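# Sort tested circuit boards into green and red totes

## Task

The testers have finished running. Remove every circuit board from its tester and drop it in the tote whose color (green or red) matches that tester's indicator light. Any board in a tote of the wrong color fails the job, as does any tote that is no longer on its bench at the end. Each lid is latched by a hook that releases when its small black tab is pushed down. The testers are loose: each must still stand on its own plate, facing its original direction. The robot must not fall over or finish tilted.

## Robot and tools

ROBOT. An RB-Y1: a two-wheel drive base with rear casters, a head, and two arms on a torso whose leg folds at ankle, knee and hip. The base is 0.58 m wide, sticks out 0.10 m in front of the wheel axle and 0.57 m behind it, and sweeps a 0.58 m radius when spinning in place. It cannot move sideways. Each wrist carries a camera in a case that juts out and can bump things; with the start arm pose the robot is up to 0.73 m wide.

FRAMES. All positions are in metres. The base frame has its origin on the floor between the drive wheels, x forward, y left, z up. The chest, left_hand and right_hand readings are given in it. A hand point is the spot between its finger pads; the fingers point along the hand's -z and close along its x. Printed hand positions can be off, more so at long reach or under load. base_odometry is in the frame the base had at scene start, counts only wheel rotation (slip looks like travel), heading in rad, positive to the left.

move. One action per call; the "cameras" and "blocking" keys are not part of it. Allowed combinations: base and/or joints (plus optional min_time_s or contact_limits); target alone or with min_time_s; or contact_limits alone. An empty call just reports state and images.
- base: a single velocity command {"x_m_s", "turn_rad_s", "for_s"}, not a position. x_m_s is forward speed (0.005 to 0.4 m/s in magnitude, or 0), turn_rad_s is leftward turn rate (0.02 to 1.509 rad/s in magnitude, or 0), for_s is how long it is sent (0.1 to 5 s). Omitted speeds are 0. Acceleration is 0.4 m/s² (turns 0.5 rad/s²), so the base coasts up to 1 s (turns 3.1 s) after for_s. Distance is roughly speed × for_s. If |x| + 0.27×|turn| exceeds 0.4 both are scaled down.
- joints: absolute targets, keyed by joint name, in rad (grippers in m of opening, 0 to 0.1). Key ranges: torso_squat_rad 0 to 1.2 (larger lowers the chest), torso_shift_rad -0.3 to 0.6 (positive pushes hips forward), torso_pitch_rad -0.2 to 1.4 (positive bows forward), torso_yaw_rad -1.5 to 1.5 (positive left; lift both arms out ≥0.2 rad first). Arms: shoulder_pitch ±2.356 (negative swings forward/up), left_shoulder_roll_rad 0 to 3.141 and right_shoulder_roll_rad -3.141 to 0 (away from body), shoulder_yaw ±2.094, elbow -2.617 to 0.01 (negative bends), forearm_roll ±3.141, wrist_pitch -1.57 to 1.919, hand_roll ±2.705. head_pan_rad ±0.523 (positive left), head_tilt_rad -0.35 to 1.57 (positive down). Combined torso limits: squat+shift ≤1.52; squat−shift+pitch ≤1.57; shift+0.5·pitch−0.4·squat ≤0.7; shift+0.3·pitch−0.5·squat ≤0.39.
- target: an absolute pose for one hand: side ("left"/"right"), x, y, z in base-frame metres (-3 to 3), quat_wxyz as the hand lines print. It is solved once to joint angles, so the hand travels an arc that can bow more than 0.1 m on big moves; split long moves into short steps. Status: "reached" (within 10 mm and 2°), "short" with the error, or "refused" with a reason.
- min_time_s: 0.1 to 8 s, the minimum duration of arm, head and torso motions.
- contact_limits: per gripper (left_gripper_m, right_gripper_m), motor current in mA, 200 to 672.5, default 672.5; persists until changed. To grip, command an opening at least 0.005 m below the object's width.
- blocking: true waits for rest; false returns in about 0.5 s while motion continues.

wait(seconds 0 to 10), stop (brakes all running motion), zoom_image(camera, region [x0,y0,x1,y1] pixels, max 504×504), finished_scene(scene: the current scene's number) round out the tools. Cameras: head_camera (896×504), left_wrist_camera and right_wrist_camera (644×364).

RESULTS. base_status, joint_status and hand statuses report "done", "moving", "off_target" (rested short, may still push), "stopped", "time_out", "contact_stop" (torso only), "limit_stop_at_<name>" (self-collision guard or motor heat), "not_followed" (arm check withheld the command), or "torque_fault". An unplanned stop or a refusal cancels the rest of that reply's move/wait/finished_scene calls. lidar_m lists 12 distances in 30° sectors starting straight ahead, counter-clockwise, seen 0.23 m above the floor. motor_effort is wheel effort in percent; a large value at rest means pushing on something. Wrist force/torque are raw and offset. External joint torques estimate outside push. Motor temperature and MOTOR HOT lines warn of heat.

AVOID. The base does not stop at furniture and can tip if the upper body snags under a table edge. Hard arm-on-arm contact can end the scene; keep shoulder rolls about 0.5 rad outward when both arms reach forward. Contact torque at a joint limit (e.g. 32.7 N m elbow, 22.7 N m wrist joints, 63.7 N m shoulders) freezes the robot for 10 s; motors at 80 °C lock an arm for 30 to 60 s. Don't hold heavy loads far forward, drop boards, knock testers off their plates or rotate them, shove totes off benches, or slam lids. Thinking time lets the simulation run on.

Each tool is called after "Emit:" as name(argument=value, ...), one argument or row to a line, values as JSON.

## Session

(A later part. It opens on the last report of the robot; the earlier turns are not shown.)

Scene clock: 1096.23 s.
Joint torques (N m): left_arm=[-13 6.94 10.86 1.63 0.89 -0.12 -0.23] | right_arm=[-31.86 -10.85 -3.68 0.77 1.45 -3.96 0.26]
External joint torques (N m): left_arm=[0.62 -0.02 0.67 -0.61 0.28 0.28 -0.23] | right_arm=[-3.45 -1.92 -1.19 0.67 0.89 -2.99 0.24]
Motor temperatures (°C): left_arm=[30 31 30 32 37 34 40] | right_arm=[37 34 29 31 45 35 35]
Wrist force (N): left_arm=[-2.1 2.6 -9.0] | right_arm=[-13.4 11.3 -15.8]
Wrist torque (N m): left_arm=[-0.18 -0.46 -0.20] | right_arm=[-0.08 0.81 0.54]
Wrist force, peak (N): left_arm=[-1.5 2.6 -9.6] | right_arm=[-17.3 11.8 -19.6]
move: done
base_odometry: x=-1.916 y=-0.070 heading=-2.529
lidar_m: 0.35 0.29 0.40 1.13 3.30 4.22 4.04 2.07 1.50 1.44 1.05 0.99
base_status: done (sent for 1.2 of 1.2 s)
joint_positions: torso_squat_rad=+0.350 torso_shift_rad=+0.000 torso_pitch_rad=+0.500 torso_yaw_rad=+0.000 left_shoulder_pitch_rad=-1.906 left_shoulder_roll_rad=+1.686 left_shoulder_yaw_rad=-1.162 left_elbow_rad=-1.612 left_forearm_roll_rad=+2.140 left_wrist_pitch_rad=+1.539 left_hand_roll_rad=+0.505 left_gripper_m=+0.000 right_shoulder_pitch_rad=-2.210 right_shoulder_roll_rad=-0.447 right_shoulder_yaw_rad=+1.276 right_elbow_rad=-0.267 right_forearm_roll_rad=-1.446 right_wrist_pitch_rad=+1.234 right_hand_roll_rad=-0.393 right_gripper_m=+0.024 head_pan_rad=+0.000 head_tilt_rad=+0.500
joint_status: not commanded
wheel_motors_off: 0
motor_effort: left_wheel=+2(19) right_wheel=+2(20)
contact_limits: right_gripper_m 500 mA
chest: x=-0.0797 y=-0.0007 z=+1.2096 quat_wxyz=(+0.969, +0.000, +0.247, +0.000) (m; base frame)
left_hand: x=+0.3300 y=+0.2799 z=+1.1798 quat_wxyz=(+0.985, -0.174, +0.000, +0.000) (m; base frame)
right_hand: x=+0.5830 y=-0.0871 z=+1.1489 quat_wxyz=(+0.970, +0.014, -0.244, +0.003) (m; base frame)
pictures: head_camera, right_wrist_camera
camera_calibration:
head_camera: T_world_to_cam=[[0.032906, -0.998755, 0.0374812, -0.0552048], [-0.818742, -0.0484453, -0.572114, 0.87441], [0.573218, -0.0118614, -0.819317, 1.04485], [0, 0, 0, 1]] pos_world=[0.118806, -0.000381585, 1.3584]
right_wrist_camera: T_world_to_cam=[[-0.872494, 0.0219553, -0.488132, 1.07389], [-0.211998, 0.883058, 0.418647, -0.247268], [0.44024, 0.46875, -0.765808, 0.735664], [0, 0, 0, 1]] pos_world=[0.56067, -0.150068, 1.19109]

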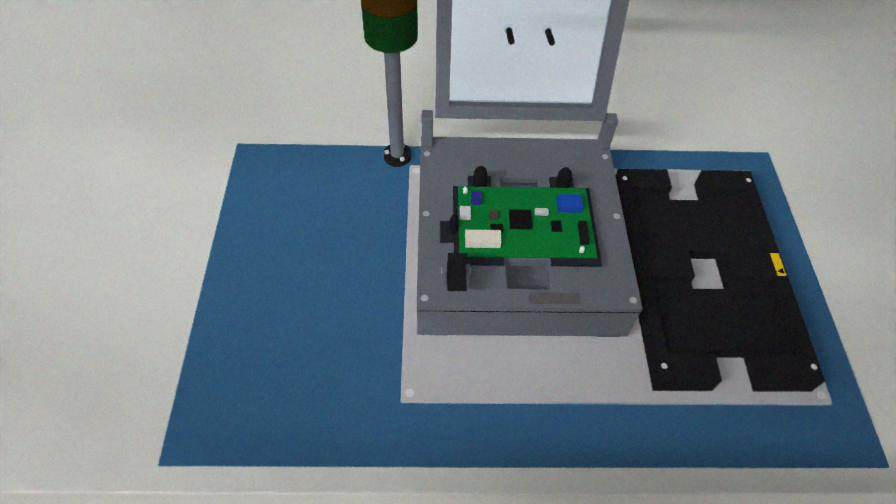

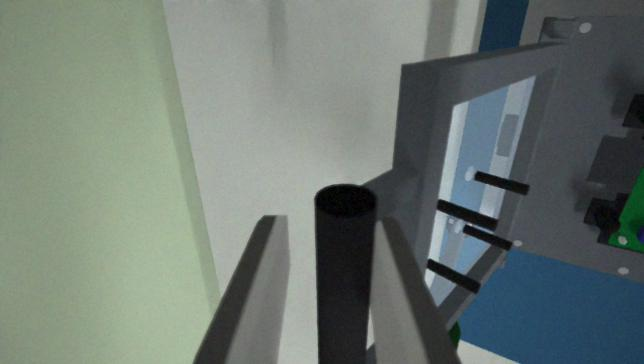

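Emit:
move(
  joints={"right_gripper_m":0.05},
  cameras=["right_wrist_camera","head_camera"],
)

Emit:
move(
  target={"side":"right","x":0.535,"y":-0.088,"z":1.235,"quat_wxyz":[0.967,0.016,-0.254,0.003]},
  min_time_s=2.5,
  cameras=["right_wrist_camera"],
)

Emit:
move(
  target={"side":"right","x":0.38,"y":-0.25,"z":1.25,"quat_wxyz":[1,0,0,0]},
  cameras=["head_camera","right_wrist_camera"],
)

Scene clock: 1103.17 s.
Joint torques (N m): left_arm=[-13.1 6.96 10.74 1.51 0.86 -0.21 -0.21] | right_arm=[-27.62 -10.1 -3.68 0.79 0.67 -1.24 0.23]
External joint torques (N m): left_arm=[0.51 0.01 0.54 -0.72 0.25 0.19 -0.2] | right_arm=[0.79 -1.17 -1.19 0.69 0.1 -0.28 0.2]
Motor temperatures (°C): left_arm=[30 31 30 32 37 34 40] | right_arm=[37 34 29 31 45 35 35]
Wrist force (N): left_arm=[-1.9 2.3 -9.0] | right_arm=[-1.0 10.7 -12.2]
Wrist torque (N m): left_arm=[-0.17 -0.42 -0.21] | right_arm=[-0.05 0.66 0.51]
Wrist force, peak (N): left_arm=[-2.4 2.8 -9.3] | right_arm=[-14.7 11.3 -17.7]
move: done
base_odometry: x=-1.916 y=-0.070 heading=-2.529
lidar_m: 0.34 0.30 0.40 1.14 3.31 4.23 4.04 2.07 1.50 1.44 1.04 0.99
base_status: not commanded
joint_positions: torso_squat_rad=+0.350 torso_shift_rad=+0.000 torso_pitch_rad=+0.500 torso_yaw_rad=+0.000 left_shoulder_pitch_rad=-1.906 left_shoulder_roll_rad=+1.686 left_shoulder_yaw_rad=-1.162 left_elbow_rad=-1.612 left_forearm_roll_rad=+2.140 left_wrist_pitch_rad=+1.539 left_hand_roll_rad=+0.505 left_gripper_m=+0.000 right_shoulder_pitch_rad=-2.211 right_shoulder_roll_rad=-0.447 right_shoulder_yaw_rad=+1.276 right_elbow_rad=-0.267 right_forearm_roll_rad=-1.446 right_wrist_pitch_rad=+1.233 right_hand_roll_rad=-0.393 right_gripper_m=+0.050 head_pan_rad=+0.000 head_tilt_rad=+0.500
joint_status: all done
wheel_motors_off: 0
motor_effort: left_wheel=+1(1) right_wheel=+3(4)
contact_limits: right_gripper_m 500 mA
chest: x=-0.0798 y=-0.0007 z=+1.2096 quat_wxyz=(+0.969, +0.000, +0.247, +0.000) (m; base frame)
left_hand: x=+0.3299 y=+0.2799 z=+1.1799 quat_wxyz=(+0.985, -0.174, +0.000, +0.000) (m; base frame)
right_hand: x=+0.5833 y=-0.0870 z=+1.1498 quat_wxyz=(+0.969, +0.014, -0.245, +0.003) (m; base frame)
pictures: head_camera, right_wrist_camera
camera_calibration:
head_camera: T_world_to_cam=[[0.0328999, -0.998755, 0.0374865, -0.055211], [-0.818652, -0.0484453, -0.572243, 0.874549], [0.573347, -0.0118617, -0.819227, 1.04479], [0, 0, 0, 1]] pos_world=[0.118739, -0.000381492, 1.35845]
right_wrist_camera: T_world_to_cam=[[-0.87158, 0.0219501, -0.489762, 1.07586], [-0.212921, 0.882913, 0.418484, -0.246966], [0.441603, 0.469023, -0.764855, 0.734334], [0, 0, 0, 1]] pos_world=[0.560826, -0.149986, 1.19192]

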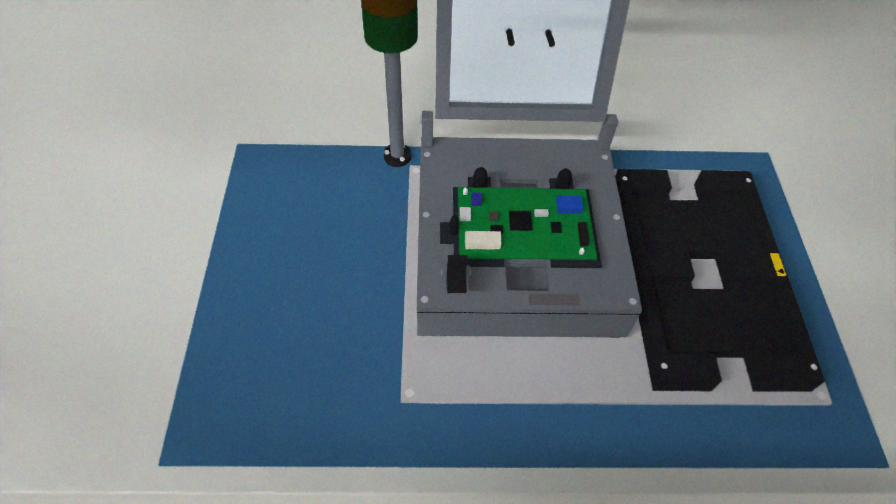

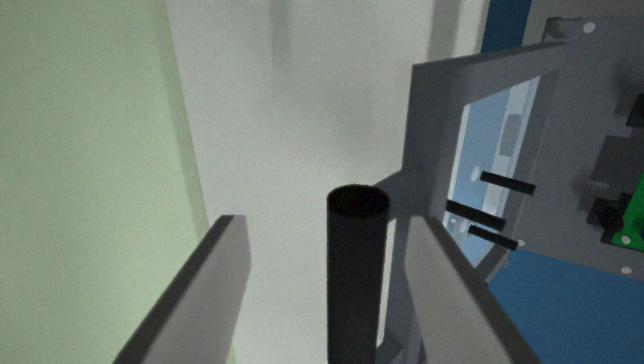

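Scene clock: 1106.00 s.
Joint torques (N m): left_arm=[-13.3 6.97 10.92 1.62 0.88 -0.19 -0.27] | right_arm=[-24.99 -8.2 -8.5 0.13 0.92 -0.59 -0.26]
External joint torques (N m): left_arm=[0.32 0.02 0.73 -0.61 0.27 0.21 -0.27] | right_arm=[1.12 -0.47 -0.78 -0.5 0.06 0.23 -0.29]
Motor temperatures (°C): left_arm=[30 31 30 32 37 34 40] | right_arm=[37 34 29 31 45 35 35]
Wrist force (N): left_arm=[-2.0 2.7 -9.0] | right_arm=[-1.0 10.7 -12.2]
Wrist torque (N m): left_arm=[-0.21 -0.41 -0.20] | right_arm=[-0.06 0.65 0.50]
Wrist force, peak (N): left_arm=[-1.9 2.5 -9.3] | right_arm=[-0.9 10.8 -12.7]
move: done
base_odometry: x=-1.916 y=-0.070 heading=-2.529
lidar_m: 0.35 0.30 0.40 1.14 3.31 4.23 4.04 2.06 1.50 1.45 1.04 0.99
base_status: not commanded
joint_positions: torso_squat_rad=+0.350 torso_shift_rad=+0.000 torso_pitch_rad=+0.500 torso_yaw_rad=+0.000 left_shoulder_pitch_rad=-1.906 left_shoulder_roll_rad=+1.686 left_shoulder_yaw_rad=-1.162 left_elbow_rad=-1.612 left_forearm_roll_rad=+2.140 left_wrist_pitch_rad=+1.539 left_hand_roll_rad=+0.505 left_gripper_m=+0.000 right_shoulder_pitch_rad=-2.272 right_shoulder_roll_rad=-0.772 right_shoulder_yaw_rad=+1.206 right_elbow_rad=-0.912 right_forearm_roll_rad=-1.385 right_wrist_pitch_rad=+1.455 right_hand_roll_rad=-0.725 right_gripper_m=+0.050 head_pan_rad=+0.000 head_tilt_rad=+0.500
joint_status: all done
wheel_motors_off: 0
motor_effort: left_wheel=+0(2) right_wheel=+3(4)
contact_limits: right_gripper_m 500 mA
chest: x=-0.0798 y=-0.0007 z=+1.2096 quat_wxyz=(+0.969, +0.000, +0.247, +0.000) (m; base frame)
left_hand: x=+0.3299 y=+0.2799 z=+1.1799 quat_wxyz=(+0.985, -0.174, +0.000, +0.000) (m; base frame)
right_hand: x=+0.5348 y=-0.0878 z=+1.2350 quat_wxyz=(+0.967, +0.016, -0.253, +0.003) (m; base frame)
right_hand_status: reached (checked arc, planned for 2.5 s): 0 mm and 0.2 deg off.
pictures: right_wrist_camera
camera_calibration:
right_wrist_camera: T_world_to_cam=[[-0.86413, 0.0223529, -0.502773, 1.08745], [-0.220716, 0.88098, 0.418519, -0.288234], [0.452288, 0.472625, -0.756348, 0.805384], [0, 0, 0, 1]] pos_world=[0.511817, -0.151023, 1.27652]

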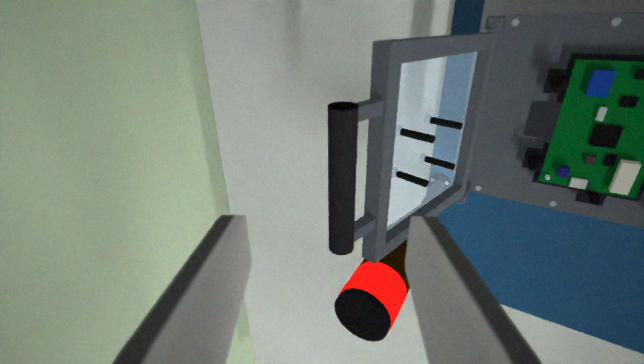

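Scene clock: 1107.20 s.
Joint torques (N m): left_arm=[-13.19 7 10.79 1.76 0.83 -0.31 -0.2] | right_arm=[-19.45 -1.48 -7.41 1.58 0.42 -0.4 0.16]
External joint torques (N m): left_arm=[0.42 0.04 0.59 -0.47 0.22 0.09 -0.2] | right_arm=[0.47 1.77 1.4 -0.66 0.18 -0.39 0.16]
Motor temperatures (°C): left_arm=[30 31 30 32 37 34 40] | right_arm=[37 34 29 31 45 35 35]
Wrist force (N): left_arm=[-1.9 2.5 -9.0] | right_arm=[2.4 11.0 -13.6]
Wrist torque (N m): left_arm=[-0.21 -0.43 -0.19] | right_arm=[-0.10 0.85 0.53]
Wrist force, peak (N): left_arm=[-2.2 2.7 -9.2] | right_arm=[2.4 11.0 -13.6]
move: done
base_odometry: x=-1.916 y=-0.070 heading=-2.529
lidar_m: 0.35 0.30 0.39 1.14 3.31 4.23 4.05 2.07 1.49 1.44 1.06 0.99
base_status: not commanded
joint_positions: torso_squat_rad=+0.350 torso_shift_rad=+0.000 torso_pitch_rad=+0.500 torso_yaw_rad=+0.000 left_shoulder_pitch_rad=-1.906 left_shoulder_roll_rad=+1.686 left_shoulder_yaw_rad=-1.162 left_elbow_rad=-1.612 left_forearm_roll_rad=+2.140 left_wrist_pitch_rad=+1.539 left_hand_roll_rad=+0.505 left_gripper_m=+0.000 right_shoulder_pitch_rad=-2.356 right_shoulder_roll_rad=-1.283 right_shoulder_yaw_rad=+1.377 right_elbow_rad=-1.247 right_forearm_roll_rad=-1.897 right_wrist_pitch_rad=+1.886 right_hand_roll_rad=-0.617 right_gripper_m=+0.050 head_pan_rad=+0.000 head_tilt_rad=+0.500
joint_status: all done
wheel_motors_off: 0
motor_effort: left_wheel=-1(2) right_wheel=+0(4)
contact_limits: right_gripper_m 500 mA
chest: x=-0.0798 y=-0.0008 z=+1.2096 quat_wxyz=(+0.969, +0.000, +0.247, +0.000) (m; base frame)
left_hand: x=+0.3299 y=+0.2798 z=+1.1799 quat_wxyz=(+0.985, -0.174, +0.000, +0.000) (m; base frame)
right_hand: x=+0.3800 y=-0.2501 z=+1.2501 quat_wxyz=(+1.000, +0.000, +0.001, +0.000) (m; base frame)
right_hand_status: reached (checked arc, planned for 0.8 s): 0 mm and 0.1 deg off.
pictures: head_camera, right_wrist_camera
camera_calibration:
head_camera: T_world_to_cam=[[0.0328526, -0.998758, 0.0374629, -0.0552195], [-0.818632, -0.0483934, -0.572276, 0.874583], [0.573378, -0.0118676, -0.819205, 1.04478], [0, 0, 0, 1]] pos_world=[0.118722, -0.000427772, 1.35846]
right_wrist_camera: T_world_to_cam=[[-0.999685, 0.0202125, -0.0148888, 0.405984], [0.0114884, 0.895674, 0.444563, -0.302878], [0.0223212, 0.444252, -0.895624, 1.294], [0, 0, 0, 1]] pos_world=[0.380452, -0.311788, 1.29963]

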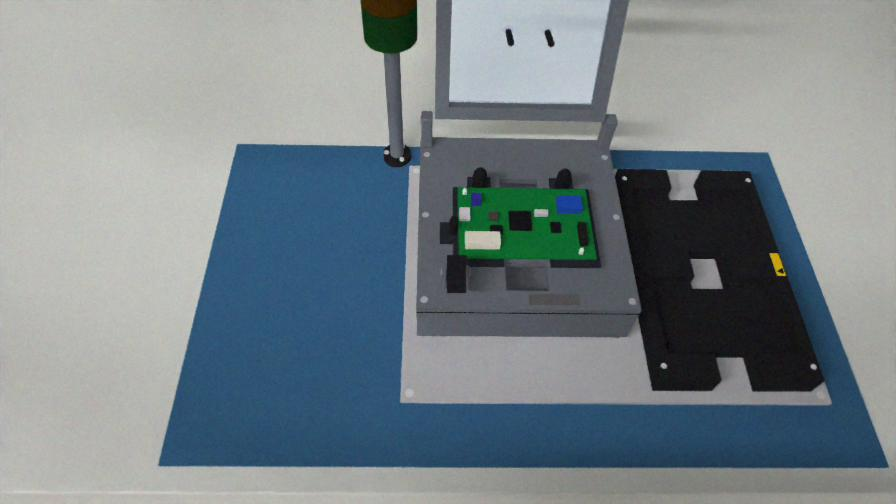

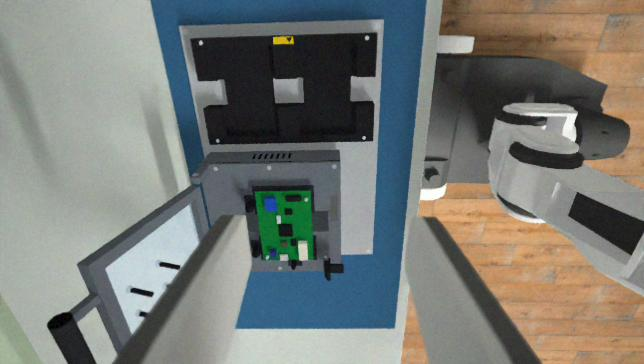

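Emit:
move(
  joints={"right_gripper_m":0.09},
  cameras=[],
)

Emit:
move(
  target={"side":"right","x":0.453,"y":-0.0765,"z":1.06,"quat_wxyz":[1,0,0,0]},
  min_time_s=3,
  cameras=["head_camera","right_wrist_camera"],
)

Scene clock: 1113.03 s.
Joint torques (N m): left_arm=[-13.09 6.97 10.91 1.76 0.82 -0.25 -0.27] | right_arm=[-19.26 -1.51 -7.56 1.62 0.27 -0.32 0.14]
External joint torques (N m): left_arm=[0.52 0.01 0.72 -0.47 0.21 0.15 -0.26] | right_arm=[0.67 1.73 1.24 -0.62 0.03 -0.3 0.14]
Motor temperatures (°C): left_arm=[30 31 30 32 37 34 40] | right_arm=[37 34 29 31 45 35 35]
Wrist force (N): left_arm=[-2.2 2.4 -8.9] | right_arm=[1.8 10.8 -13.7]
Wrist torque (N m): left_arm=[-0.17 -0.45 -0.19] | right_arm=[-0.06 0.79 0.53]
Wrist force, peak (N): left_arm=[-2.1 2.8 -9.3] | right_arm=[2.1 11.0 -13.6]
move: done
base_odometry: x=-1.916 y=-0.070 heading=-2.529
lidar_m: 0.34 0.30 0.40 1.14 3.30 4.22 4.04 2.07 1.50 1.44 1.05 0.99
base_status: not commanded
joint_positions: torso_squat_rad=+0.350 torso_shift_rad=+0.000 torso_pitch_rad=+0.500 torso_yaw_rad=+0.000 left_shoulder_pitch_rad=-1.906 left_shoulder_roll_rad=+1.686 left_shoulder_yaw_rad=-1.162 left_elbow_rad=-1.612 left_forearm_roll_rad=+2.140 left_wrist_pitch_rad=+1.539 left_hand_roll_rad=+0.505 left_gripper_m=+0.000 right_shoulder_pitch_rad=-2.356 right_shoulder_roll_rad=-1.283 right_shoulder_yaw_rad=+1.377 right_elbow_rad=-1.247 right_forearm_roll_rad=-1.897 right_wrist_pitch_rad=+1.886 right_hand_roll_rad=-0.617 right_gripper_m=+0.090 head_pan_rad=+0.000 head_tilt_rad=+0.500
joint_status: all done
wheel_motors_off: 0
motor_effort: left_wheel=-1(2) right_wheel=+2(4)
contact_limits: right_gripper_m 500 mA
chest: x=-0.0798 y=-0.0008 z=+1.2096 quat_wxyz=(+0.969, +0.000, +0.247, +0.000) (m; base frame)
left_hand: x=+0.3299 y=+0.2798 z=+1.1799 quat_wxyz=(+0.985, -0.174, +0.000, +0.000) (m; base frame)
right_hand: x=+0.3800 y=-0.2501 z=+1.2501 quat_wxyz=(+1.000, +0.000, +0.001, +0.000) (m; base frame)
pictures: none
No camera images: "cameras" was empty.

Scene clock: 1116.37 s.
Joint torques (N m): left_arm=[-13.14 6.8 10.81 1.76 0.77 -0.27 -0.28] | right_arm=[-23.51 -6.24 -5.53 2.63 0.32 -0.21 -0.33]
External joint torques (N m): left_arm=[0.47 -0.16 0.62 -0.48 0.16 0.13 -0.27] | right_arm=[3.32 2.17 1.53 0.74 0.06 -0.18 -0.33]
Motor temperatures (°C): left_arm=[30 31 30 32 37 34 40] | right_arm=[37 34 29 31 45 35 35]
Wrist force (N): left_arm=[-2.0 2.6 -8.8] | right_arm=[2.3 10.6 -13.4]
Wrist torque (N m): left_arm=[-0.21 -0.43 -0.19] | right_arm=[-0.02 0.86 0.51]
Wrist force, peak (N): left_arm=[-2.3 2.8 -9.2] | right_arm=[2.1 11.0 -13.6]
move: done
base_odometry: x=-1.916 y=-0.070 heading=-2.529
lidar_m: 0.33 0.30 0.40 1.14 3.30 4.22 4.04 2.07 1.50 1.44 1.04 0.99
base_status: not commanded
joint_positions: torso_squat_rad=+0.350 torso_shift_rad=+0.000 torso_pitch_rad=+0.500 torso_yaw_rad=+0.000 left_shoulder_pitch_rad=-1.906 left_shoulder_roll_rad=+1.686 left_shoulder_yaw_rad=-1.162 left_elbow_rad=-1.612 left_forearm_roll_rad=+2.140 left_wrist_pitch_rad=+1.539 left_hand_roll_rad=+0.505 left_gripper_m=+0.000 right_shoulder_pitch_rad=-2.113 right_shoulder_roll_rad=-0.638 right_shoulder_yaw_rad=+1.468 right_elbow_rad=-0.812 right_forearm_roll_rad=-1.770 right_wrist_pitch_rad=+1.500 right_hand_roll_rad=-0.697 right_gripper_m=+0.090 head_pan_rad=+0.000 head_tilt_rad=+0.500
joint_status: all done
wheel_motors_off: 0
motor_effort: left_wheel=-2(4) right_wheel=+3(4)
contact_limits: right_gripper_m 500 mA
chest: x=-0.0798 y=-0.0008 z=+1.2096 quat_wxyz=(+0.969, +0.000, +0.247, +0.000) (m; base frame)
left_hand: x=+0.3299 y=+0.2798 z=+1.1799 quat_wxyz=(+0.985, -0.174, +0.000, +0.000) (m; base frame)
right_hand: x=+0.4525 y=-0.0765 z=+1.0605 quat_wxyz=(+1.000, +0.001, -0.003, +0.000) (m; base frame)
right_hand_status: reached (checked arc, planned for 3.0 s): 1 mm and 0.4 deg off.
pictures: head_camera, right_wrist_camera
camera_calibration:
head_camera: T_world_to_cam=[[0.032856, -0.998757, 0.0374711, -0.0552245], [-0.818635, -0.0484008, -0.572271, 0.874581], [0.573374, -0.0118726, -0.819208, 1.04478], [0, 0, 0, 1]] pos_world=[0.118727, -0.000421218, 1.35846]
right_wrist_camera: T_world_to_cam=[[-0.999522, 0.0208597, -0.0228209, 0.480586], [0.00847153, 0.894638, 0.446712, -0.375934], [0.0297347, 0.446305, -0.894387, 1.04084], [0, 0, 0, 1]] pos_world=[0.452592, -0.138234, 1.10982]

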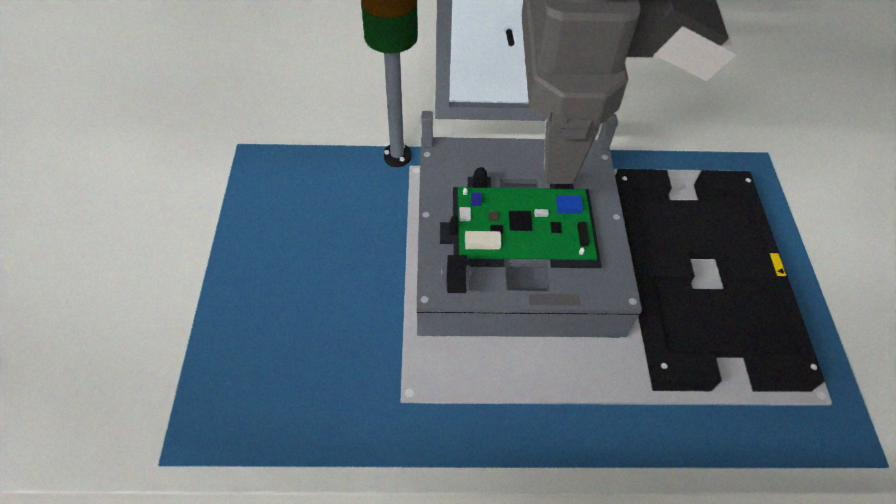

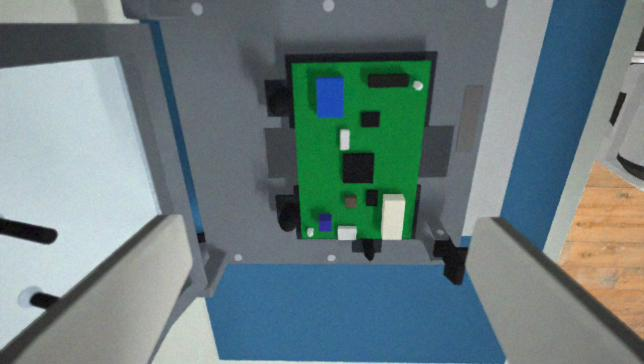

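Emit:
move(
  target={"side":"right","x":0.436,"y":-0.0765,"z":1.0,"quat_wxyz":[1,0,0,0]},
  min_time_s=2,
  cameras=["head_camera","right_wrist_camera"],
)

Scene clock: 1124.83 s.
Joint torques (N m): left_arm=[-13.15 6.92 10.8 1.73 0.85 -0.24 -0.24] | right_arm=[-22.72 -9.1 -6.21 1.01 0.34 -0.24 -0.4]
External joint torques (N m): left_arm=[0.46 -0.04 0.61 -0.51 0.24 0.16 -0.23] | right_arm=[3.55 -0.81 1.77 -0.67 0.09 -0.22 -0.4]
Motor temperatures (°C): left_arm=[30 31 30 32 37 34 40] | right_arm=[37 34 29 31 45 35 35]
Wrist force (N): left_arm=[-2.3 2.8 -9.0] | right_arm=[2.1 10.9 -13.4]
Wrist torque (N m): left_arm=[-0.23 -0.47 -0.19] | right_arm=[-0.09 0.83 0.49]
Wrist force, peak (N): left_arm=[-2.1 2.5 -9.4] | right_arm=[2.3 11.1 -13.4]
move: done
base_odometry: x=-1.916 y=-0.070 heading=-2.529
lidar_m: 0.34 0.30 0.39 1.15 3.31 4.22 4.05 2.07 1.50 1.44 1.05 0.99
base_status: not commanded
joint_positions: torso_squat_rad=+0.350 torso_shift_rad=+0.000 torso_pitch_rad=+0.500 torso_yaw_rad=+0.000 left_shoulder_pitch_rad=-1.906 left_shoulder_roll_rad=+1.686 left_shoulder_yaw_rad=-1.162 left_elbow_rad=-1.612 left_forearm_roll_rad=+2.140 left_wrist_pitch_rad=+1.539 left_hand_roll_rad=+0.505 left_gripper_m=+0.000 right_shoulder_pitch_rad=-2.009 right_shoulder_roll_rad=-0.663 right_shoulder_yaw_rad=+1.502 right_elbow_rad=-0.955 right_forearm_roll_rad=-1.726 right_wrist_pitch_rad=+1.377 right_hand_roll_rad=-0.785 right_gripper_m=+0.090 head_pan_rad=+0.000 head_tilt_rad=+0.500
joint_status: all done
wheel_motors_off: 0
motor_effort: left_wheel=-1(2) right_wheel=+2(3)
contact_limits: right_gripper_m 500 mA
chest: x=-0.0798 y=-0.0008 z=+1.2096 quat_wxyz=(+0.969, +0.000, +0.247, +0.000) (m; base frame)
left_hand: x=+0.3299 y=+0.2798 z=+1.1799 quat_wxyz=(+0.985, -0.174, +0.000, +0.000) (m; base frame)
right_hand: x=+0.4359 y=-0.0762 z=+1.0007 quat_wxyz=(+1.000, +0.000, +0.000, +0.000) (m; base frame)
right_hand_status: reached (checked arc, planned for 2.0 s): 1 mm and 0.1 deg off.
pictures: head_camera, right_wrist_camera
camera_calibration:
head_camera: T_world_to_cam=[[0.032856, -0.998757, 0.037471, -0.0552246], [-0.818635, -0.0484008, -0.572271, 0.874581], [0.573374, -0.0118726, -0.819208, 1.04478], [0, 0, 0, 1]] pos_world=[0.118727, -0.000421296, 1.35846]
right_wrist_camera: T_world_to_cam=[[-0.999665, 0.0193837, -0.0171548, 0.456896], [0.00973623, 0.895648, 0.444657, -0.347748], [0.0239838, 0.444341, -0.895537, 0.991212], [0, 0, 0, 1]] pos_world=[0.436356, -0.137833, 1.05013]

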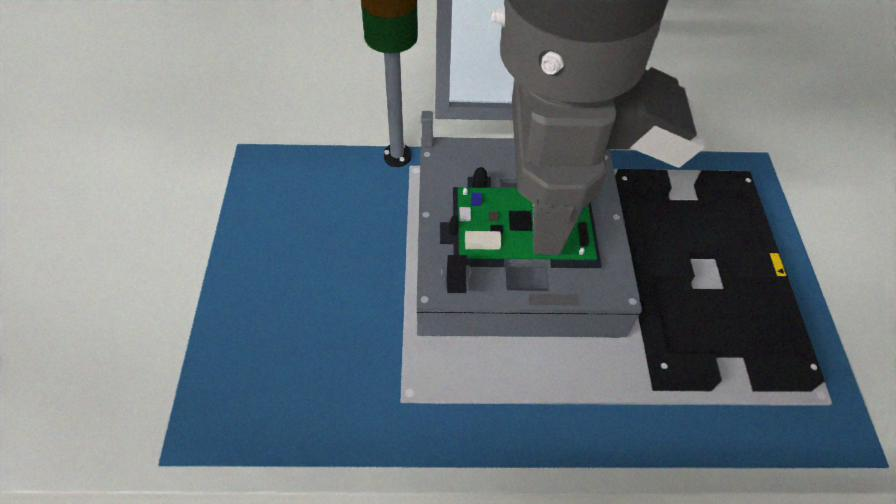

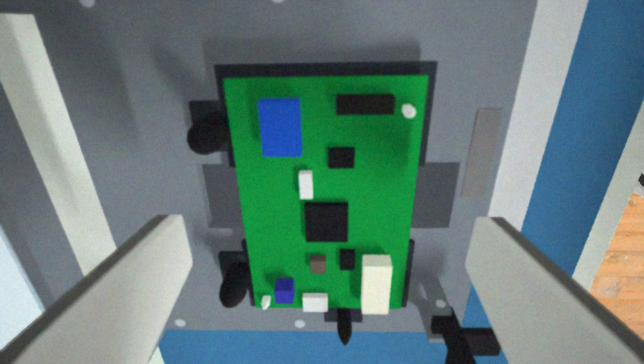

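Emit:
move(
  target={"side":"right","x":0.436,"y":-0.0765,"z":0.968,"quat_wxyz":[1,0,0,0]},
  min_time_s=2,
  cameras=["head_camera","right_wrist_camera"],
)

Emit:
zoom_image(
  camera="head_camera",
  region=[400, 120, 660, 340],
)

Scene clock: 1133.77 s.
Joint torques (N m): left_arm=[-13.06 6.87 10.87 1.68 0.8 -0.23 -0.28] | right_arm=[-22.37 -5.36 -5.91 2.3 0.41 -0.3 0.35]
External joint torques (N m): left_arm=[0.55 -0.09 0.68 -0.55 0.19 0.17 -0.28] | right_arm=[3.93 2.91 1.72 0.73 0.17 -0.28 0.35]
Motor temperatures (°C): left_arm=[30 31 30 32 37 34 40] | right_arm=[37 34 29 31 45 35 35]
Wrist force (N): left_arm=[-2.3 2.5 -8.9] | right_arm=[2.2 10.7 -13.1]
Wrist torque (N m): left_arm=[-0.19 -0.46 -0.19] | right_arm=[-0.05 0.82 0.52]
Wrist force, peak (N): left_arm=[-2.1 2.8 -9.3] | right_arm=[2.2 11.0 -13.4]
move: done
base_odometry: x=-1.916 y=-0.070 heading=-2.529
lidar_m: 0.35 0.30 0.39 1.14 3.31 4.22 4.04 2.07 1.50 1.44 1.05 0.99
base_status: not commanded
joint_positions: torso_squat_rad=+0.350 torso_shift_rad=+0.000 torso_pitch_rad=+0.500 torso_yaw_rad=+0.000 left_shoulder_pitch_rad=-1.906 left_shoulder_roll_rad=+1.686 left_shoulder_yaw_rad=-1.162 left_elbow_rad=-1.612 left_forearm_roll_rad=+2.140 left_wrist_pitch_rad=+1.539 left_hand_roll_rad=+0.505 left_gripper_m=+0.000 right_shoulder_pitch_rad=-1.956 right_shoulder_roll_rad=-0.625 right_shoulder_yaw_rad=+1.518 right_elbow_rad=-0.912 right_forearm_roll_rad=-1.705 right_wrist_pitch_rad=+1.321 right_hand_roll_rad=-0.769 right_gripper_m=+0.090 head_pan_rad=+0.000 head_tilt_rad=+0.500
joint_status: all done
wheel_motors_off: 0
motor_effort: left_wheel=+0(3) right_wheel=+1(4)
contact_limits: right_gripper_m 500 mA
chest: x=-0.0798 y=-0.0008 z=+1.2096 quat_wxyz=(+0.969, +0.000, +0.247, +0.000) (m; base frame)
left_hand: x=+0.3299 y=+0.2798 z=+1.1799 quat_wxyz=(+0.985, -0.174, +0.000, +0.000) (m; base frame)
right_hand: x=+0.4362 y=-0.0765 z=+0.9686 quat_wxyz=(+1.000, +0.000, -0.001, +0.000) (m; base frame)
right_hand_status: reached (checked arc, planned for 2.0 s): 1 mm and 0.1 deg off.
pictures: head_camera, right_wrist_camera
camera_calibration:
head_camera: T_world_to_cam=[[0.032856, -0.998757, 0.0374711, -0.0552245], [-0.818635, -0.0484008, -0.572271, 0.874581], [0.573374, -0.0118726, -0.819208, 1.04478], [0, 0, 0, 1]] pos_world=[0.118727, -0.000421187, 1.35846]
right_wrist_camera: T_world_to_cam=[[-0.999618, 0.0206175, -0.0184053, 0.457887], [0.0102854, 0.895636, 0.444668, -0.333439], [0.0256524, 0.444309, -0.895506, 0.961855], [0, 0, 0, 1]] pos_world=[0.436468, -0.138161, 1.01804]

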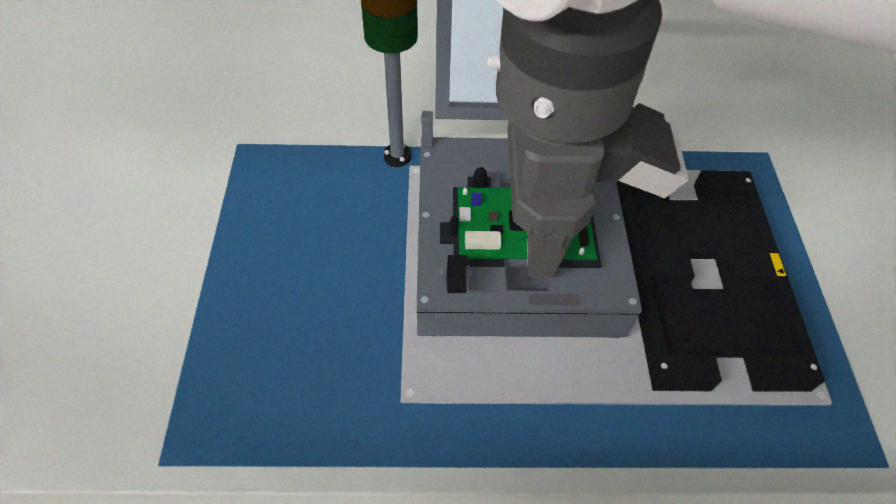

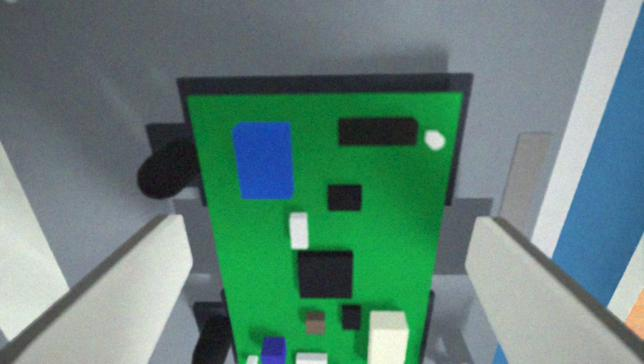

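Scaled by 1.938 from the camera's 896x504 image, which has a finer 1280x720 frame.

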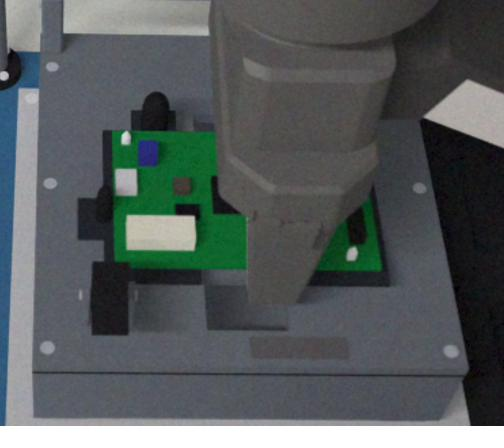

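Emit:
move(
  target={"side":"right","x":0.436,"y":-0.071,"z":0.960,"quat_wxyz":[1,0,0,0]},
  min_time_s=2,
  cameras=["head_camera","right_wrist_camera"],
)

Emit:
zoom_image(
  camera="head_camera",
  region=[460, 200, 600, 340],
)

Scene clock: 1146.10 s.
Joint torques (N m): left_arm=[-13.07 6.75 10.97 1.85 0.84 -0.32 -0.22] | right_arm=[-22.39 -5.49 -5.52 2.4 0.39 -0.37 0.37]
External joint torques (N m): left_arm=[0.54 -0.21 0.77 -0.39 0.23 0.08 -0.21] | right_arm=[3.97 2.73 1.89 0.85 0.15 -0.35 0.37]
Motor temperatures (°C): left_arm=[30 31 30 32 37 34 40] | right_arm=[37 34 29 31 45 35 35]
Wrist force (N): left_arm=[-2.2 2.7 -8.9] | right_arm=[1.9 11.0 -13.1]
Wrist torque (N m): left_arm=[-0.21 -0.46 -0.18] | right_arm=[-0.09 0.82 0.51]
Wrist force, peak (N): left_arm=[-2.4 2.8 -9.3] | right_arm=[2.1 11.0 -13.5]
move: done
base_odometry: x=-1.916 y=-0.070 heading=-2.529
lidar_m: 0.34 0.29 0.39 1.14 3.31 4.22 4.04 2.07 1.50 1.44 1.05 0.99
base_status: not commanded
joint_positions: torso_squat_rad=+0.350 torso_shift_rad=+0.000 torso_pitch_rad=+0.500 torso_yaw_rad=+0.000 left_shoulder_pitch_rad=-1.906 left_shoulder_roll_rad=+1.686 left_shoulder_yaw_rad=-1.162 left_elbow_rad=-1.612 left_forearm_roll_rad=+2.140 left_wrist_pitch_rad=+1.539 left_hand_roll_rad=+0.505 left_gripper_m=+0.000 right_shoulder_pitch_rad=-1.946 right_shoulder_roll_rad=-0.597 right_shoulder_yaw_rad=+1.521 right_elbow_rad=-0.882 right_forearm_roll_rad=-1.701 right_wrist_pitch_rad=+1.310 right_hand_roll_rad=-0.765 right_gripper_m=+0.090 head_pan_rad=+0.000 head_tilt_rad=+0.500
joint_status: all done
wheel_motors_off: 0
motor_effort: left_wheel=-1(2) right_wheel=+1(4)
contact_limits: right_gripper_m 500 mA
chest: x=-0.0798 y=-0.0008 z=+1.2096 quat_wxyz=(+0.969, +0.000, +0.247, +0.000) (m; base frame)
left_hand: x=+0.3299 y=+0.2798 z=+1.1799 quat_wxyz=(+0.985, -0.174, +0.000, +0.000) (m; base frame)
right_hand: x=+0.4360 y=-0.0711 z=+0.9608 quat_wxyz=(+1.000, +0.000, -0.001, +0.000) (m; base frame)
right_hand_status: reached (checked arc, planned for 2.0 s): 1 mm and 0.1 deg off.
pictures: head_camera, right_wrist_camera
camera_calibration:
head_camera: T_world_to_cam=[[0.032856, -0.998757, 0.0374711, -0.0552245], [-0.818635, -0.0484008, -0.572272, 0.874581], [0.573374, -0.0118726, -0.819208, 1.04478], [0, 0, 0, 1]] pos_world=[0.118727, -0.000421207, 1.35846]
right_wrist_camera: T_world_to_cam=[[-0.999616, 0.0205065, -0.0186355, 0.457611], [0.0100808, 0.895589, 0.444768, -0.33483], [0.0258104, 0.44441, -0.895452, 0.952352], [0, 0, 0, 1]] pos_world=[0.43623, -0.132748, 1.01023]

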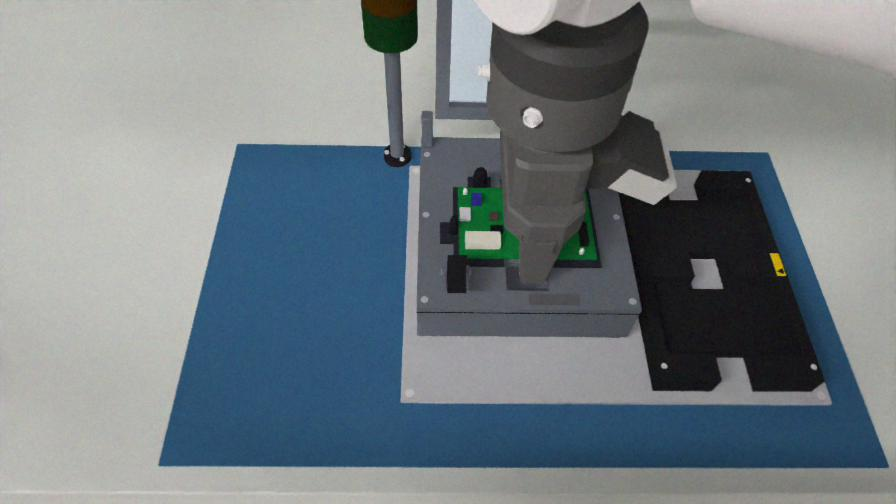

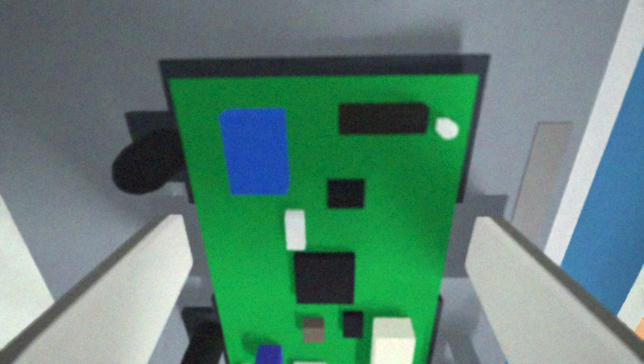

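Scaled by 3.600 from the camera's 896x504 image, which has a finer 1280x720 frame.

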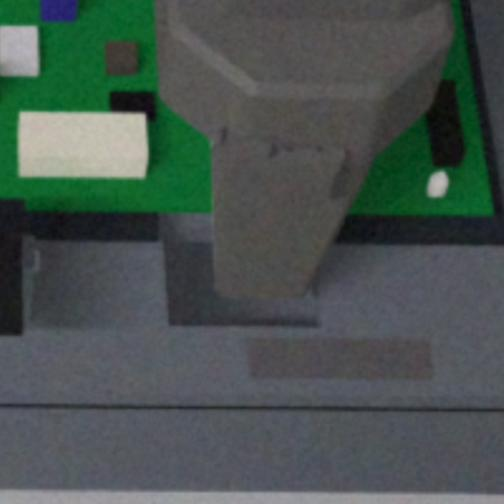

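Emit:
move(
  target={"side":"right","x":0.436,"y":-0.0685,"z":0.948,"quat_wxyz":[1,0,0,0]},
  min_time_s=2,
  cameras=["head_camera","right_wrist_camera"],
)

Emit:
zoom_image(
  camera="head_camera",
  region=[460, 200, 600, 340],
)

Scene clock: 1153.30 s.
Joint torques (N m): left_arm=[-13.43 6.88 10.6 1.74 0.77 -0.24 -0.28] | right_arm=[-22.29 -5.55 -5.39 2.31 0.42 -0.39 0.29]
External joint torques (N m): left_arm=[0.18 -0.07 0.41 -0.49 0.16 0.17 -0.28] | right_arm=[4.09 2.61 1.77 0.78 0.17 -0.37 0.29]
Motor temperatures (°C): left_arm=[30 31 30 32 37 34 40] | right_arm=[37 34 29 31 45 35 35]
Wrist force (N): left_arm=[-2.4 2.5 -9.0] | right_arm=[2.1 10.9 -12.9]
Wrist torque (N m): left_arm=[-0.18 -0.48 -0.19] | right_arm=[-0.07 0.85 0.52]
Wrist force, peak (N): left_arm=[-2.2 2.8 -9.2] | right_arm=[2.2 11.0 -13.4]
move: done
base_odometry: x=-1.916 y=-0.070 heading=-2.529
lidar_m: 0.35 0.30 0.40 1.14 3.30 4.23 4.05 2.06 1.50 1.44 1.04 0.99
base_status: not commanded
joint_positions: torso_squat_rad=+0.350 torso_shift_rad=+0.000 torso_pitch_rad=+0.500 torso_yaw_rad=+0.000 left_shoulder_pitch_rad=-1.906 left_shoulder_roll_rad=+1.686 left_shoulder_yaw_rad=-1.162 left_elbow_rad=-1.612 left_forearm_roll_rad=+2.140 left_wrist_pitch_rad=+1.539 left_hand_roll_rad=+0.505 left_gripper_m=+0.000 right_shoulder_pitch_rad=-1.928 right_shoulder_roll_rad=-0.570 right_shoulder_yaw_rad=+1.526 right_elbow_rad=-0.849 right_forearm_roll_rad=-1.695 right_wrist_pitch_rad=+1.292 right_hand_roll_rad=-0.755 right_gripper_m=+0.090 head_pan_rad=+0.000 head_tilt_rad=+0.500
joint_status: all done
wheel_motors_off: 0
motor_effort: left_wheel=-1(3) right_wheel=+2(3)
contact_limits: right_gripper_m 500 mA
chest: x=-0.0798 y=-0.0008 z=+1.2096 quat_wxyz=(+0.969, +0.000, +0.247, +0.000) (m; base frame)
left_hand: x=+0.3299 y=+0.2798 z=+1.1799 quat_wxyz=(+0.985, -0.174, +0.000, +0.000) (m; base frame)
right_hand: x=+0.4358 y=-0.0687 z=+0.9489 quat_wxyz=(+1.000, +0.000, -0.001, +0.000) (m; base frame)
right_hand_status: reached (checked arc, planned for 2.0 s): 1 mm and 0.1 deg off.
pictures: head_camera, right_wrist_camera
camera_calibration:
head_camera: T_world_to_cam=[[0.0328559, -0.998757, 0.0374711, -0.0552246], [-0.818635, -0.0484007, -0.572271, 0.874581], [0.573374, -0.0118727, -0.819208, 1.04478], [0, 0, 0, 1]] pos_world=[0.118727, -0.000421256, 1.35846]
right_wrist_camera: T_world_to_cam=[[-0.999616, 0.0204607, -0.0186857, 0.457215], [0.010022, 0.895668, 0.444611, -0.331536], [0.0258332, 0.444253, -0.895529, 0.940723], [0, 0, 0, 1]] pos_world=[0.43606, -0.130327, 0.998393]

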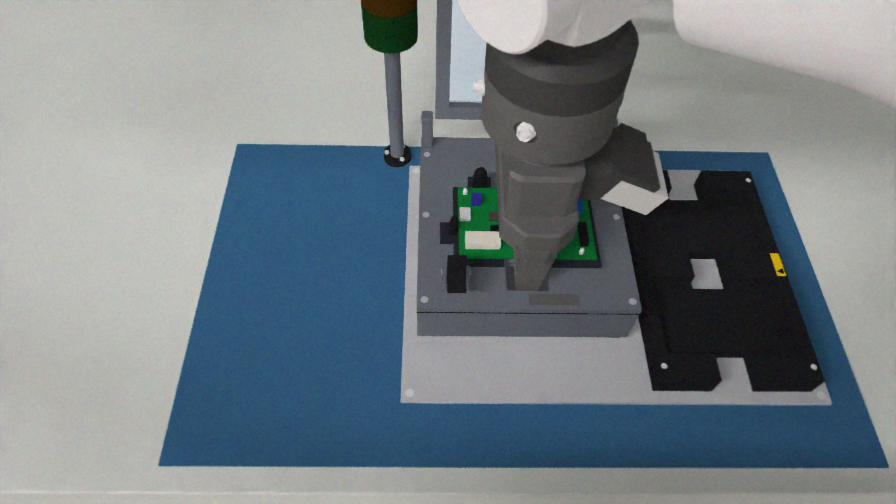

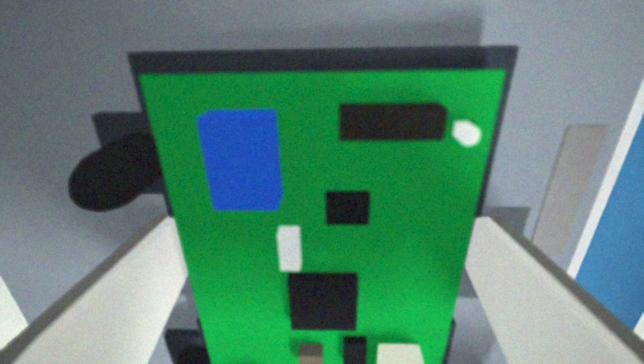

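Scaled by 3.600 from the camera's 896x504 image, which has a finer 1280x720 frame.

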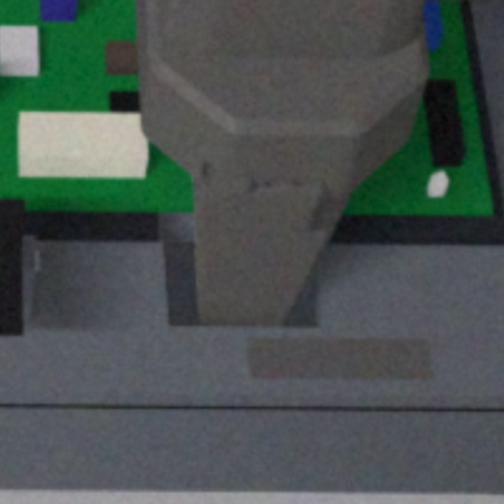

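Emit:
move(
  contact_limits={"right_gripper_m":350},
  cameras=[],
)

Emit:
move(
  joints={"right_gripper_m":0.055},
  cameras=["right_wrist_camera"],
)

Emit:
zoom_image(
  camera="right_wrist_camera",
  region=[100, 100, 560, 364],
)

Scene clock: 1158.67 s.
Joint torques (N m): left_arm=[-12.82 6.86 10.8 1.78 0.83 -0.27 -0.28] | right_arm=[-22.45 -5.51 -5.64 2.39 0.44 -0.3 0.36]
External joint torques (N m): left_arm=[0.8 -0.1 0.61 -0.45 0.22 0.14 -0.28] | right_arm=[3.94 2.65 1.52 0.87 0.19 -0.28 0.36]
Motor temperatures (°C): left_arm=[30 31 30 32 37 34 40] | right_arm=[37 34 29 31 45 35 35]
Wrist force (N): left_arm=[-2.0 2.8 -9.1] | right_arm=[2.1 10.9 -13.1]
Wrist torque (N m): left_arm=[-0.22 -0.44 -0.19] | right_arm=[-0.07 0.83 0.50]
Wrist force, peak (N): left_arm=[-1.8 2.6 -9.4] | right_arm=[2.1 11.2 -13.2]
base_odometry: x=-1.916 y=-0.070 heading=-2.529
lidar_m: 0.34 0.29 0.39 1.13 3.31 4.23 4.04 2.07 1.50 1.44 1.06 0.98
base_status: not commanded
joint_positions: torso_squat_rad=+0.350 torso_shift_rad=+0.000 torso_pitch_rad=+0.500 torso_yaw_rad=+0.000 left_shoulder_pitch_rad=-1.906 left_shoulder_roll_rad=+1.686 left_shoulder_yaw_rad=-1.162 left_elbow_rad=-1.612 left_forearm_roll_rad=+2.140 left_wrist_pitch_rad=+1.539 left_hand_roll_rad=+0.505 left_gripper_m=+0.000 right_shoulder_pitch_rad=-1.928 right_shoulder_roll_rad=-0.570 right_shoulder_yaw_rad=+1.526 right_elbow_rad=-0.849 right_forearm_roll_rad=-1.695 right_wrist_pitch_rad=+1.292 right_hand_roll_rad=-0.755 right_gripper_m=+0.090 head_pan_rad=+0.000 head_tilt_rad=+0.500
joint_status: not commanded
wheel_motors_off: 0
motor_effort: left_wheel=-2(2) right_wheel=+2(3)
contact_limits: right_gripper_m 350 mA
chest: x=-0.0798 y=-0.0008 z=+1.2096 quat_wxyz=(+0.969, +0.000, +0.247, +0.000) (m; base frame)
left_hand: x=+0.3299 y=+0.2798 z=+1.1799 quat_wxyz=(+0.985, -0.174, +0.000, +0.000) (m; base frame)
right_hand: x=+0.4358 y=-0.0687 z=+0.9489 quat_wxyz=(+1.000, +0.000, -0.001, +0.000) (m; base frame)
pictures: none
No camera images: "cameras" was empty.

Scene clock: 1159.53 s.
Joint torques (N m): left_arm=[-12.95 6.74 10.77 1.66 0.86 -0.22 -0.22] | right_arm=[-21.92 -5.35 -5.77 0.63 -1.01 1.59 0.16]
External joint torques (N m): left_arm=[0.66 -0.22 0.58 -0.58 0.25 0.18 -0.21] | right_arm=[4.47 2.82 1.39 -0.9 -1.26 1.61 0.15]
Motor temperatures (°C): left_arm=[30 31 30 32 37 34 40] | right_arm=[37 34 29 31 45 35 35]
Wrist force (N): left_arm=[-1.8 2.4 -8.9] | right_arm=[10.7 12.0 -12.4]
Wrist torque (N m): left_arm=[-0.18 -0.42 -0.19] | right_arm=[-0.07 0.76 0.70]
Wrist force, peak (N): left_arm=[-2.0 2.8 -9.2] | right_arm=[14.9 12.4 -16.4]
move: off_target
base_odometry: x=-1.916 y=-0.070 heading=-2.529
lidar_m: 0.34 0.30 0.39 1.14 3.30 4.22 4.05 2.07 1.50 1.44 1.05 0.99
base_status: not commanded
joint_positions: torso_squat_rad=+0.350 torso_shift_rad=+0.000 torso_pitch_rad=+0.500 torso_yaw_rad=+0.000 left_shoulder_pitch_rad=-1.906 left_shoulder_roll_rad=+1.686 left_shoulder_yaw_rad=-1.162 left_elbow_rad=-1.612 left_forearm_roll_rad=+2.140 left_wrist_pitch_rad=+1.539 left_hand_roll_rad=+0.505 left_gripper_m=+0.000 right_shoulder_pitch_rad=-1.928 right_shoulder_roll_rad=-0.570 right_shoulder_yaw_rad=+1.526 right_elbow_rad=-0.848 right_forearm_roll_rad=-1.695 right_wrist_pitch_rad=+1.291 right_hand_roll_rad=-0.755 right_gripper_m=+0.071 head_pan_rad=+0.000 head_tilt_rad=+0.500
joint_status: right_gripper_m off_target (ended at +0.071, target +0.055)
wheel_motors_off: 0
motor_effort: left_wheel=+1(2) right_wheel=+2(3)
contact_limits: right_gripper_m 350 mA
chest: x=-0.0797 y=-0.0008 z=+1.2096 quat_wxyz=(+0.969, +0.000, +0.247, +0.000) (m; base frame)
left_hand: x=+0.3300 y=+0.2798 z=+1.1799 quat_wxyz=(+0.985, -0.174, +0.000, +0.000) (m; base frame)
right_hand: x=+0.4361 y=-0.0687 z=+0.9489 quat_wxyz=(+1.000, +0.000, -0.001, +0.000) (m; base frame)
pictures: right_wrist_camera
camera_calibration:
right_wrist_camera: T_world_to_cam=[[-0.999597, 0.0206581, -0.019454, 0.458267], [0.00985552, 0.89564, 0.44467, -0.331502], [0.0266098, 0.444299, -0.895483, 0.940373], [0, 0, 0, 1]] pos_world=[0.436326, -0.130367, 0.998412]

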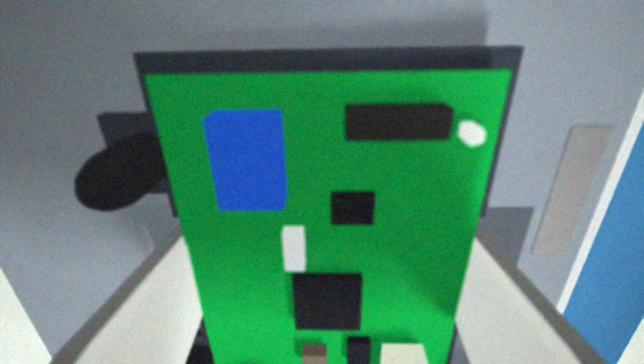

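Scaled by 1.096 from the camera's 644x364 image, which has a finer 1265x715 frame.

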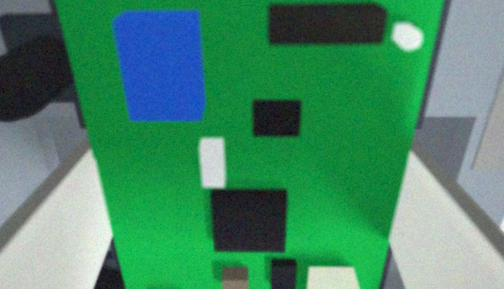

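Emit:
move(
  contact_limits={"right_gripper_m":600},
  cameras=[],
)

Emit:
move(
  target={"side":"right","x":0.436,"y":-0.0687,"z":0.985,"quat_wxyz":[1,0,0,0]},
  min_time_s=3,
  cameras=["head_camera","right_wrist_camera"],
)

Scene clock: 1164.37 s.
Joint torques (N m): left_arm=[-13.23 7.07 10.74 1.83 0.82 -0.28 -0.26] | right_arm=[-22.15 -5.44 -5.59 0.63 -1.08 1.69 0.18]
External joint torques (N m): left_arm=[0.39 0.11 0.54 -0.4 0.21 0.12 -0.26] | right_arm=[4.24 2.72 1.57 -0.89 -1.33 1.71 0.18]
Motor temperatures (°C): left_arm=[30 31 30 32 37 34 40] | right_arm=[37 34 29 31 45 35 35]
Wrist force (N): left_arm=[-2.1 2.6 -9.0] | right_arm=[12.3 11.9 -12.4]
Wrist torque (N m): left_arm=[-0.20 -0.45 -0.21] | right_arm=[-0.08 0.77 0.73]
Wrist force, peak (N): left_arm=[-2.2 2.5 -9.2] | right_arm=[11.8 12.1 -14.4]
base_odometry: x=-1.916 y=-0.070 heading=-2.529
lidar_m: 0.35 0.30 0.40 1.13 3.31 4.22 4.05 2.07 1.51 1.43 1.05 0.99
base_status: not commanded
joint_positions: torso_squat_rad=+0.350 torso_shift_rad=+0.000 torso_pitch_rad=+0.500 torso_yaw_rad=+0.000 left_shoulder_pitch_rad=-1.906 left_shoulder_roll_rad=+1.686 left_shoulder_yaw_rad=-1.162 left_elbow_rad=-1.612 left_forearm_roll_rad=+2.140 left_wrist_pitch_rad=+1.539 left_hand_roll_rad=+0.505 left_gripper_m=+0.000 right_shoulder_pitch_rad=-1.928 right_shoulder_roll_rad=-0.570 right_shoulder_yaw_rad=+1.526 right_elbow_rad=-0.848 right_forearm_roll_rad=-1.695 right_wrist_pitch_rad=+1.291 right_hand_roll_rad=-0.755 right_gripper_m=+0.070 head_pan_rad=+0.000 head_tilt_rad=+0.500
joint_status: not commanded
wheel_motors_off: 0
motor_effort: left_wheel=-2(2) right_wheel=+1(2)
contact_limits: right_gripper_m 600 mA
chest: x=-0.0797 y=-0.0008 z=+1.2096 quat_wxyz=(+0.969, +0.000, +0.247, +0.000) (m; base frame)
left_hand: x=+0.3300 y=+0.2798 z=+1.1799 quat_wxyz=(+0.985, -0.174, +0.000, +0.000) (m; base frame)
right_hand: x=+0.4361 y=-0.0687 z=+0.9489 quat_wxyz=(+1.000, +0.000, -0.001, +0.000) (m; base frame)
pictures: none
No camera images: "cameras" was empty.

Scene clock: 1167.70 s.
Joint torques (N m): left_arm=[-13.1 6.86 10.84 1.73 0.8 -0.24 -0.2] | right_arm=[-35.06 -8.57 -13.6 1.1 -0.77 -2.05 -0.31]
External joint torques (N m): left_arm=[0.52 -0.11 0.64 -0.5 0.19 0.16 -0.19] | right_arm=[-8.67 -0.31 -5.95 -0.52 -1.01 -2.04 -0.31]
Motor temperatures (°C): left_arm=[30 31 30 32 37 34 40] | right_arm=[37 34 29 31 45 35 35]
Wrist force (N): left_arm=[-2.1 2.4 -9.0] | right_arm=[-3.3 3.8 -28.4]
Wrist torque (N m): left_arm=[-0.18 -0.45 -0.19] | right_arm=[-0.22 0.84 0.45]
Wrist force, peak (N): left_arm=[-2.0 2.7 -9.3] | right_arm=[2.0 7.0 -32.0]
move: done
base_odometry: x=-1.916 y=-0.070 heading=-2.529
lidar_m: 0.35 0.29 0.40 1.14 3.31 4.22 4.04 2.06 1.50 1.44 1.04 1.00
base_status: not commanded
joint_positions: torso_squat_rad=+0.350 torso_shift_rad=+0.000 torso_pitch_rad=+0.500 torso_yaw_rad=+0.000 left_shoulder_pitch_rad=-1.906 left_shoulder_roll_rad=+1.686 left_shoulder_yaw_rad=-1.162 left_elbow_rad=-1.612 left_forearm_roll_rad=+2.140 left_wrist_pitch_rad=+1.539 left_hand_roll_rad=+0.505 left_gripper_m=+0.000 right_shoulder_pitch_rad=-1.986 right_shoulder_roll_rad=-0.619 right_shoulder_yaw_rad=+1.510 right_elbow_rad=-0.910 right_forearm_roll_rad=-1.716 right_wrist_pitch_rad=+1.355 right_hand_roll_rad=-0.780 right_gripper_m=+0.069 head_pan_rad=+0.000 head_tilt_rad=+0.500
joint_status: all done
wheel_motors_off: 0
motor_effort: left_wheel=-1(3) right_wheel=+1(3)
contact_limits: right_gripper_m 600 mA
chest: x=-0.0795 y=-0.0008 z=+1.2096 quat_wxyz=(+0.969, +0.001, +0.248, +0.000) (m; base frame)
left_hand: x=+0.3302 y=+0.2797 z=+1.1797 quat_wxyz=(+0.985, -0.174, +0.000, +0.000) (m; base frame)
right_hand: x=+0.4354 y=-0.0697 z=+0.9833 quat_wxyz=(+1.000, -0.001, +0.002, +0.000) (m; base frame)
right_hand_status: reached (checked arc, planned for 3.0 s): 2 mm and 0.2 deg off.
pictures: head_camera, right_wrist_camera
camera_calibration:
head_camera: T_world_to_cam=[[0.0327914, -0.998762, 0.0373952, -0.0551942], [-0.818923, -0.0482985, -0.571867, 0.87424], [0.572965, -0.0118715, -0.819494, 1.0449], [0, 0, 0, 1]] pos_world=[0.119057, -0.000496978, 1.3583]
right_wrist_camera: T_world_to_cam=[[-0.99969, 0.0207972, -0.0136958, 0.452685], [0.0126078, 0.897008, 0.441834, -0.34417], [0.0214742, 0.441524, -0.896992, 0.975121], [0, 0, 0, 1]] pos_world=[0.435944, -0.13123, 1.03294]

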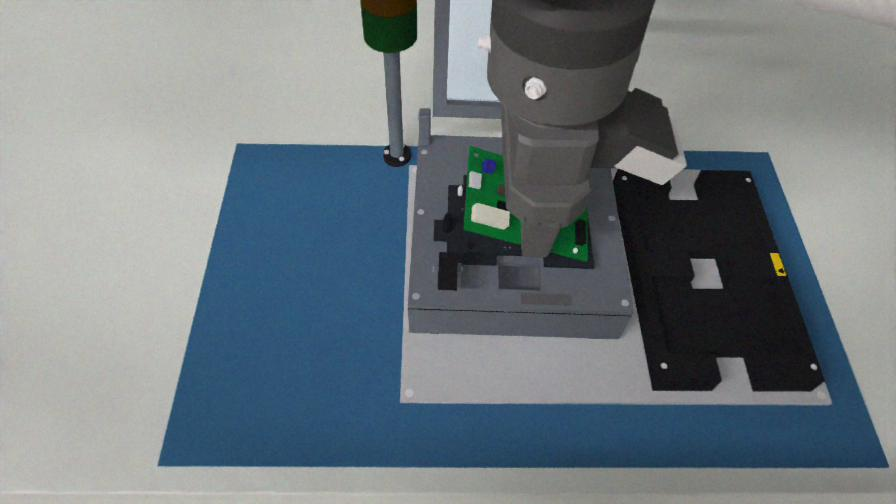

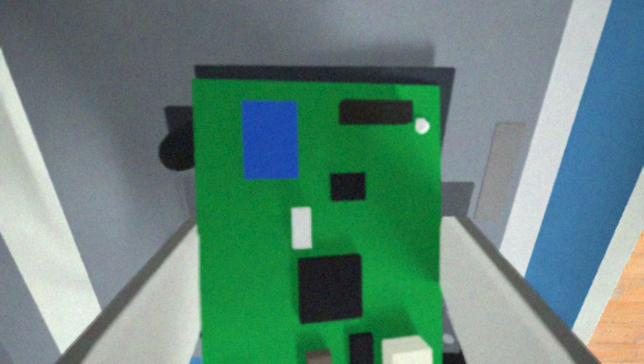

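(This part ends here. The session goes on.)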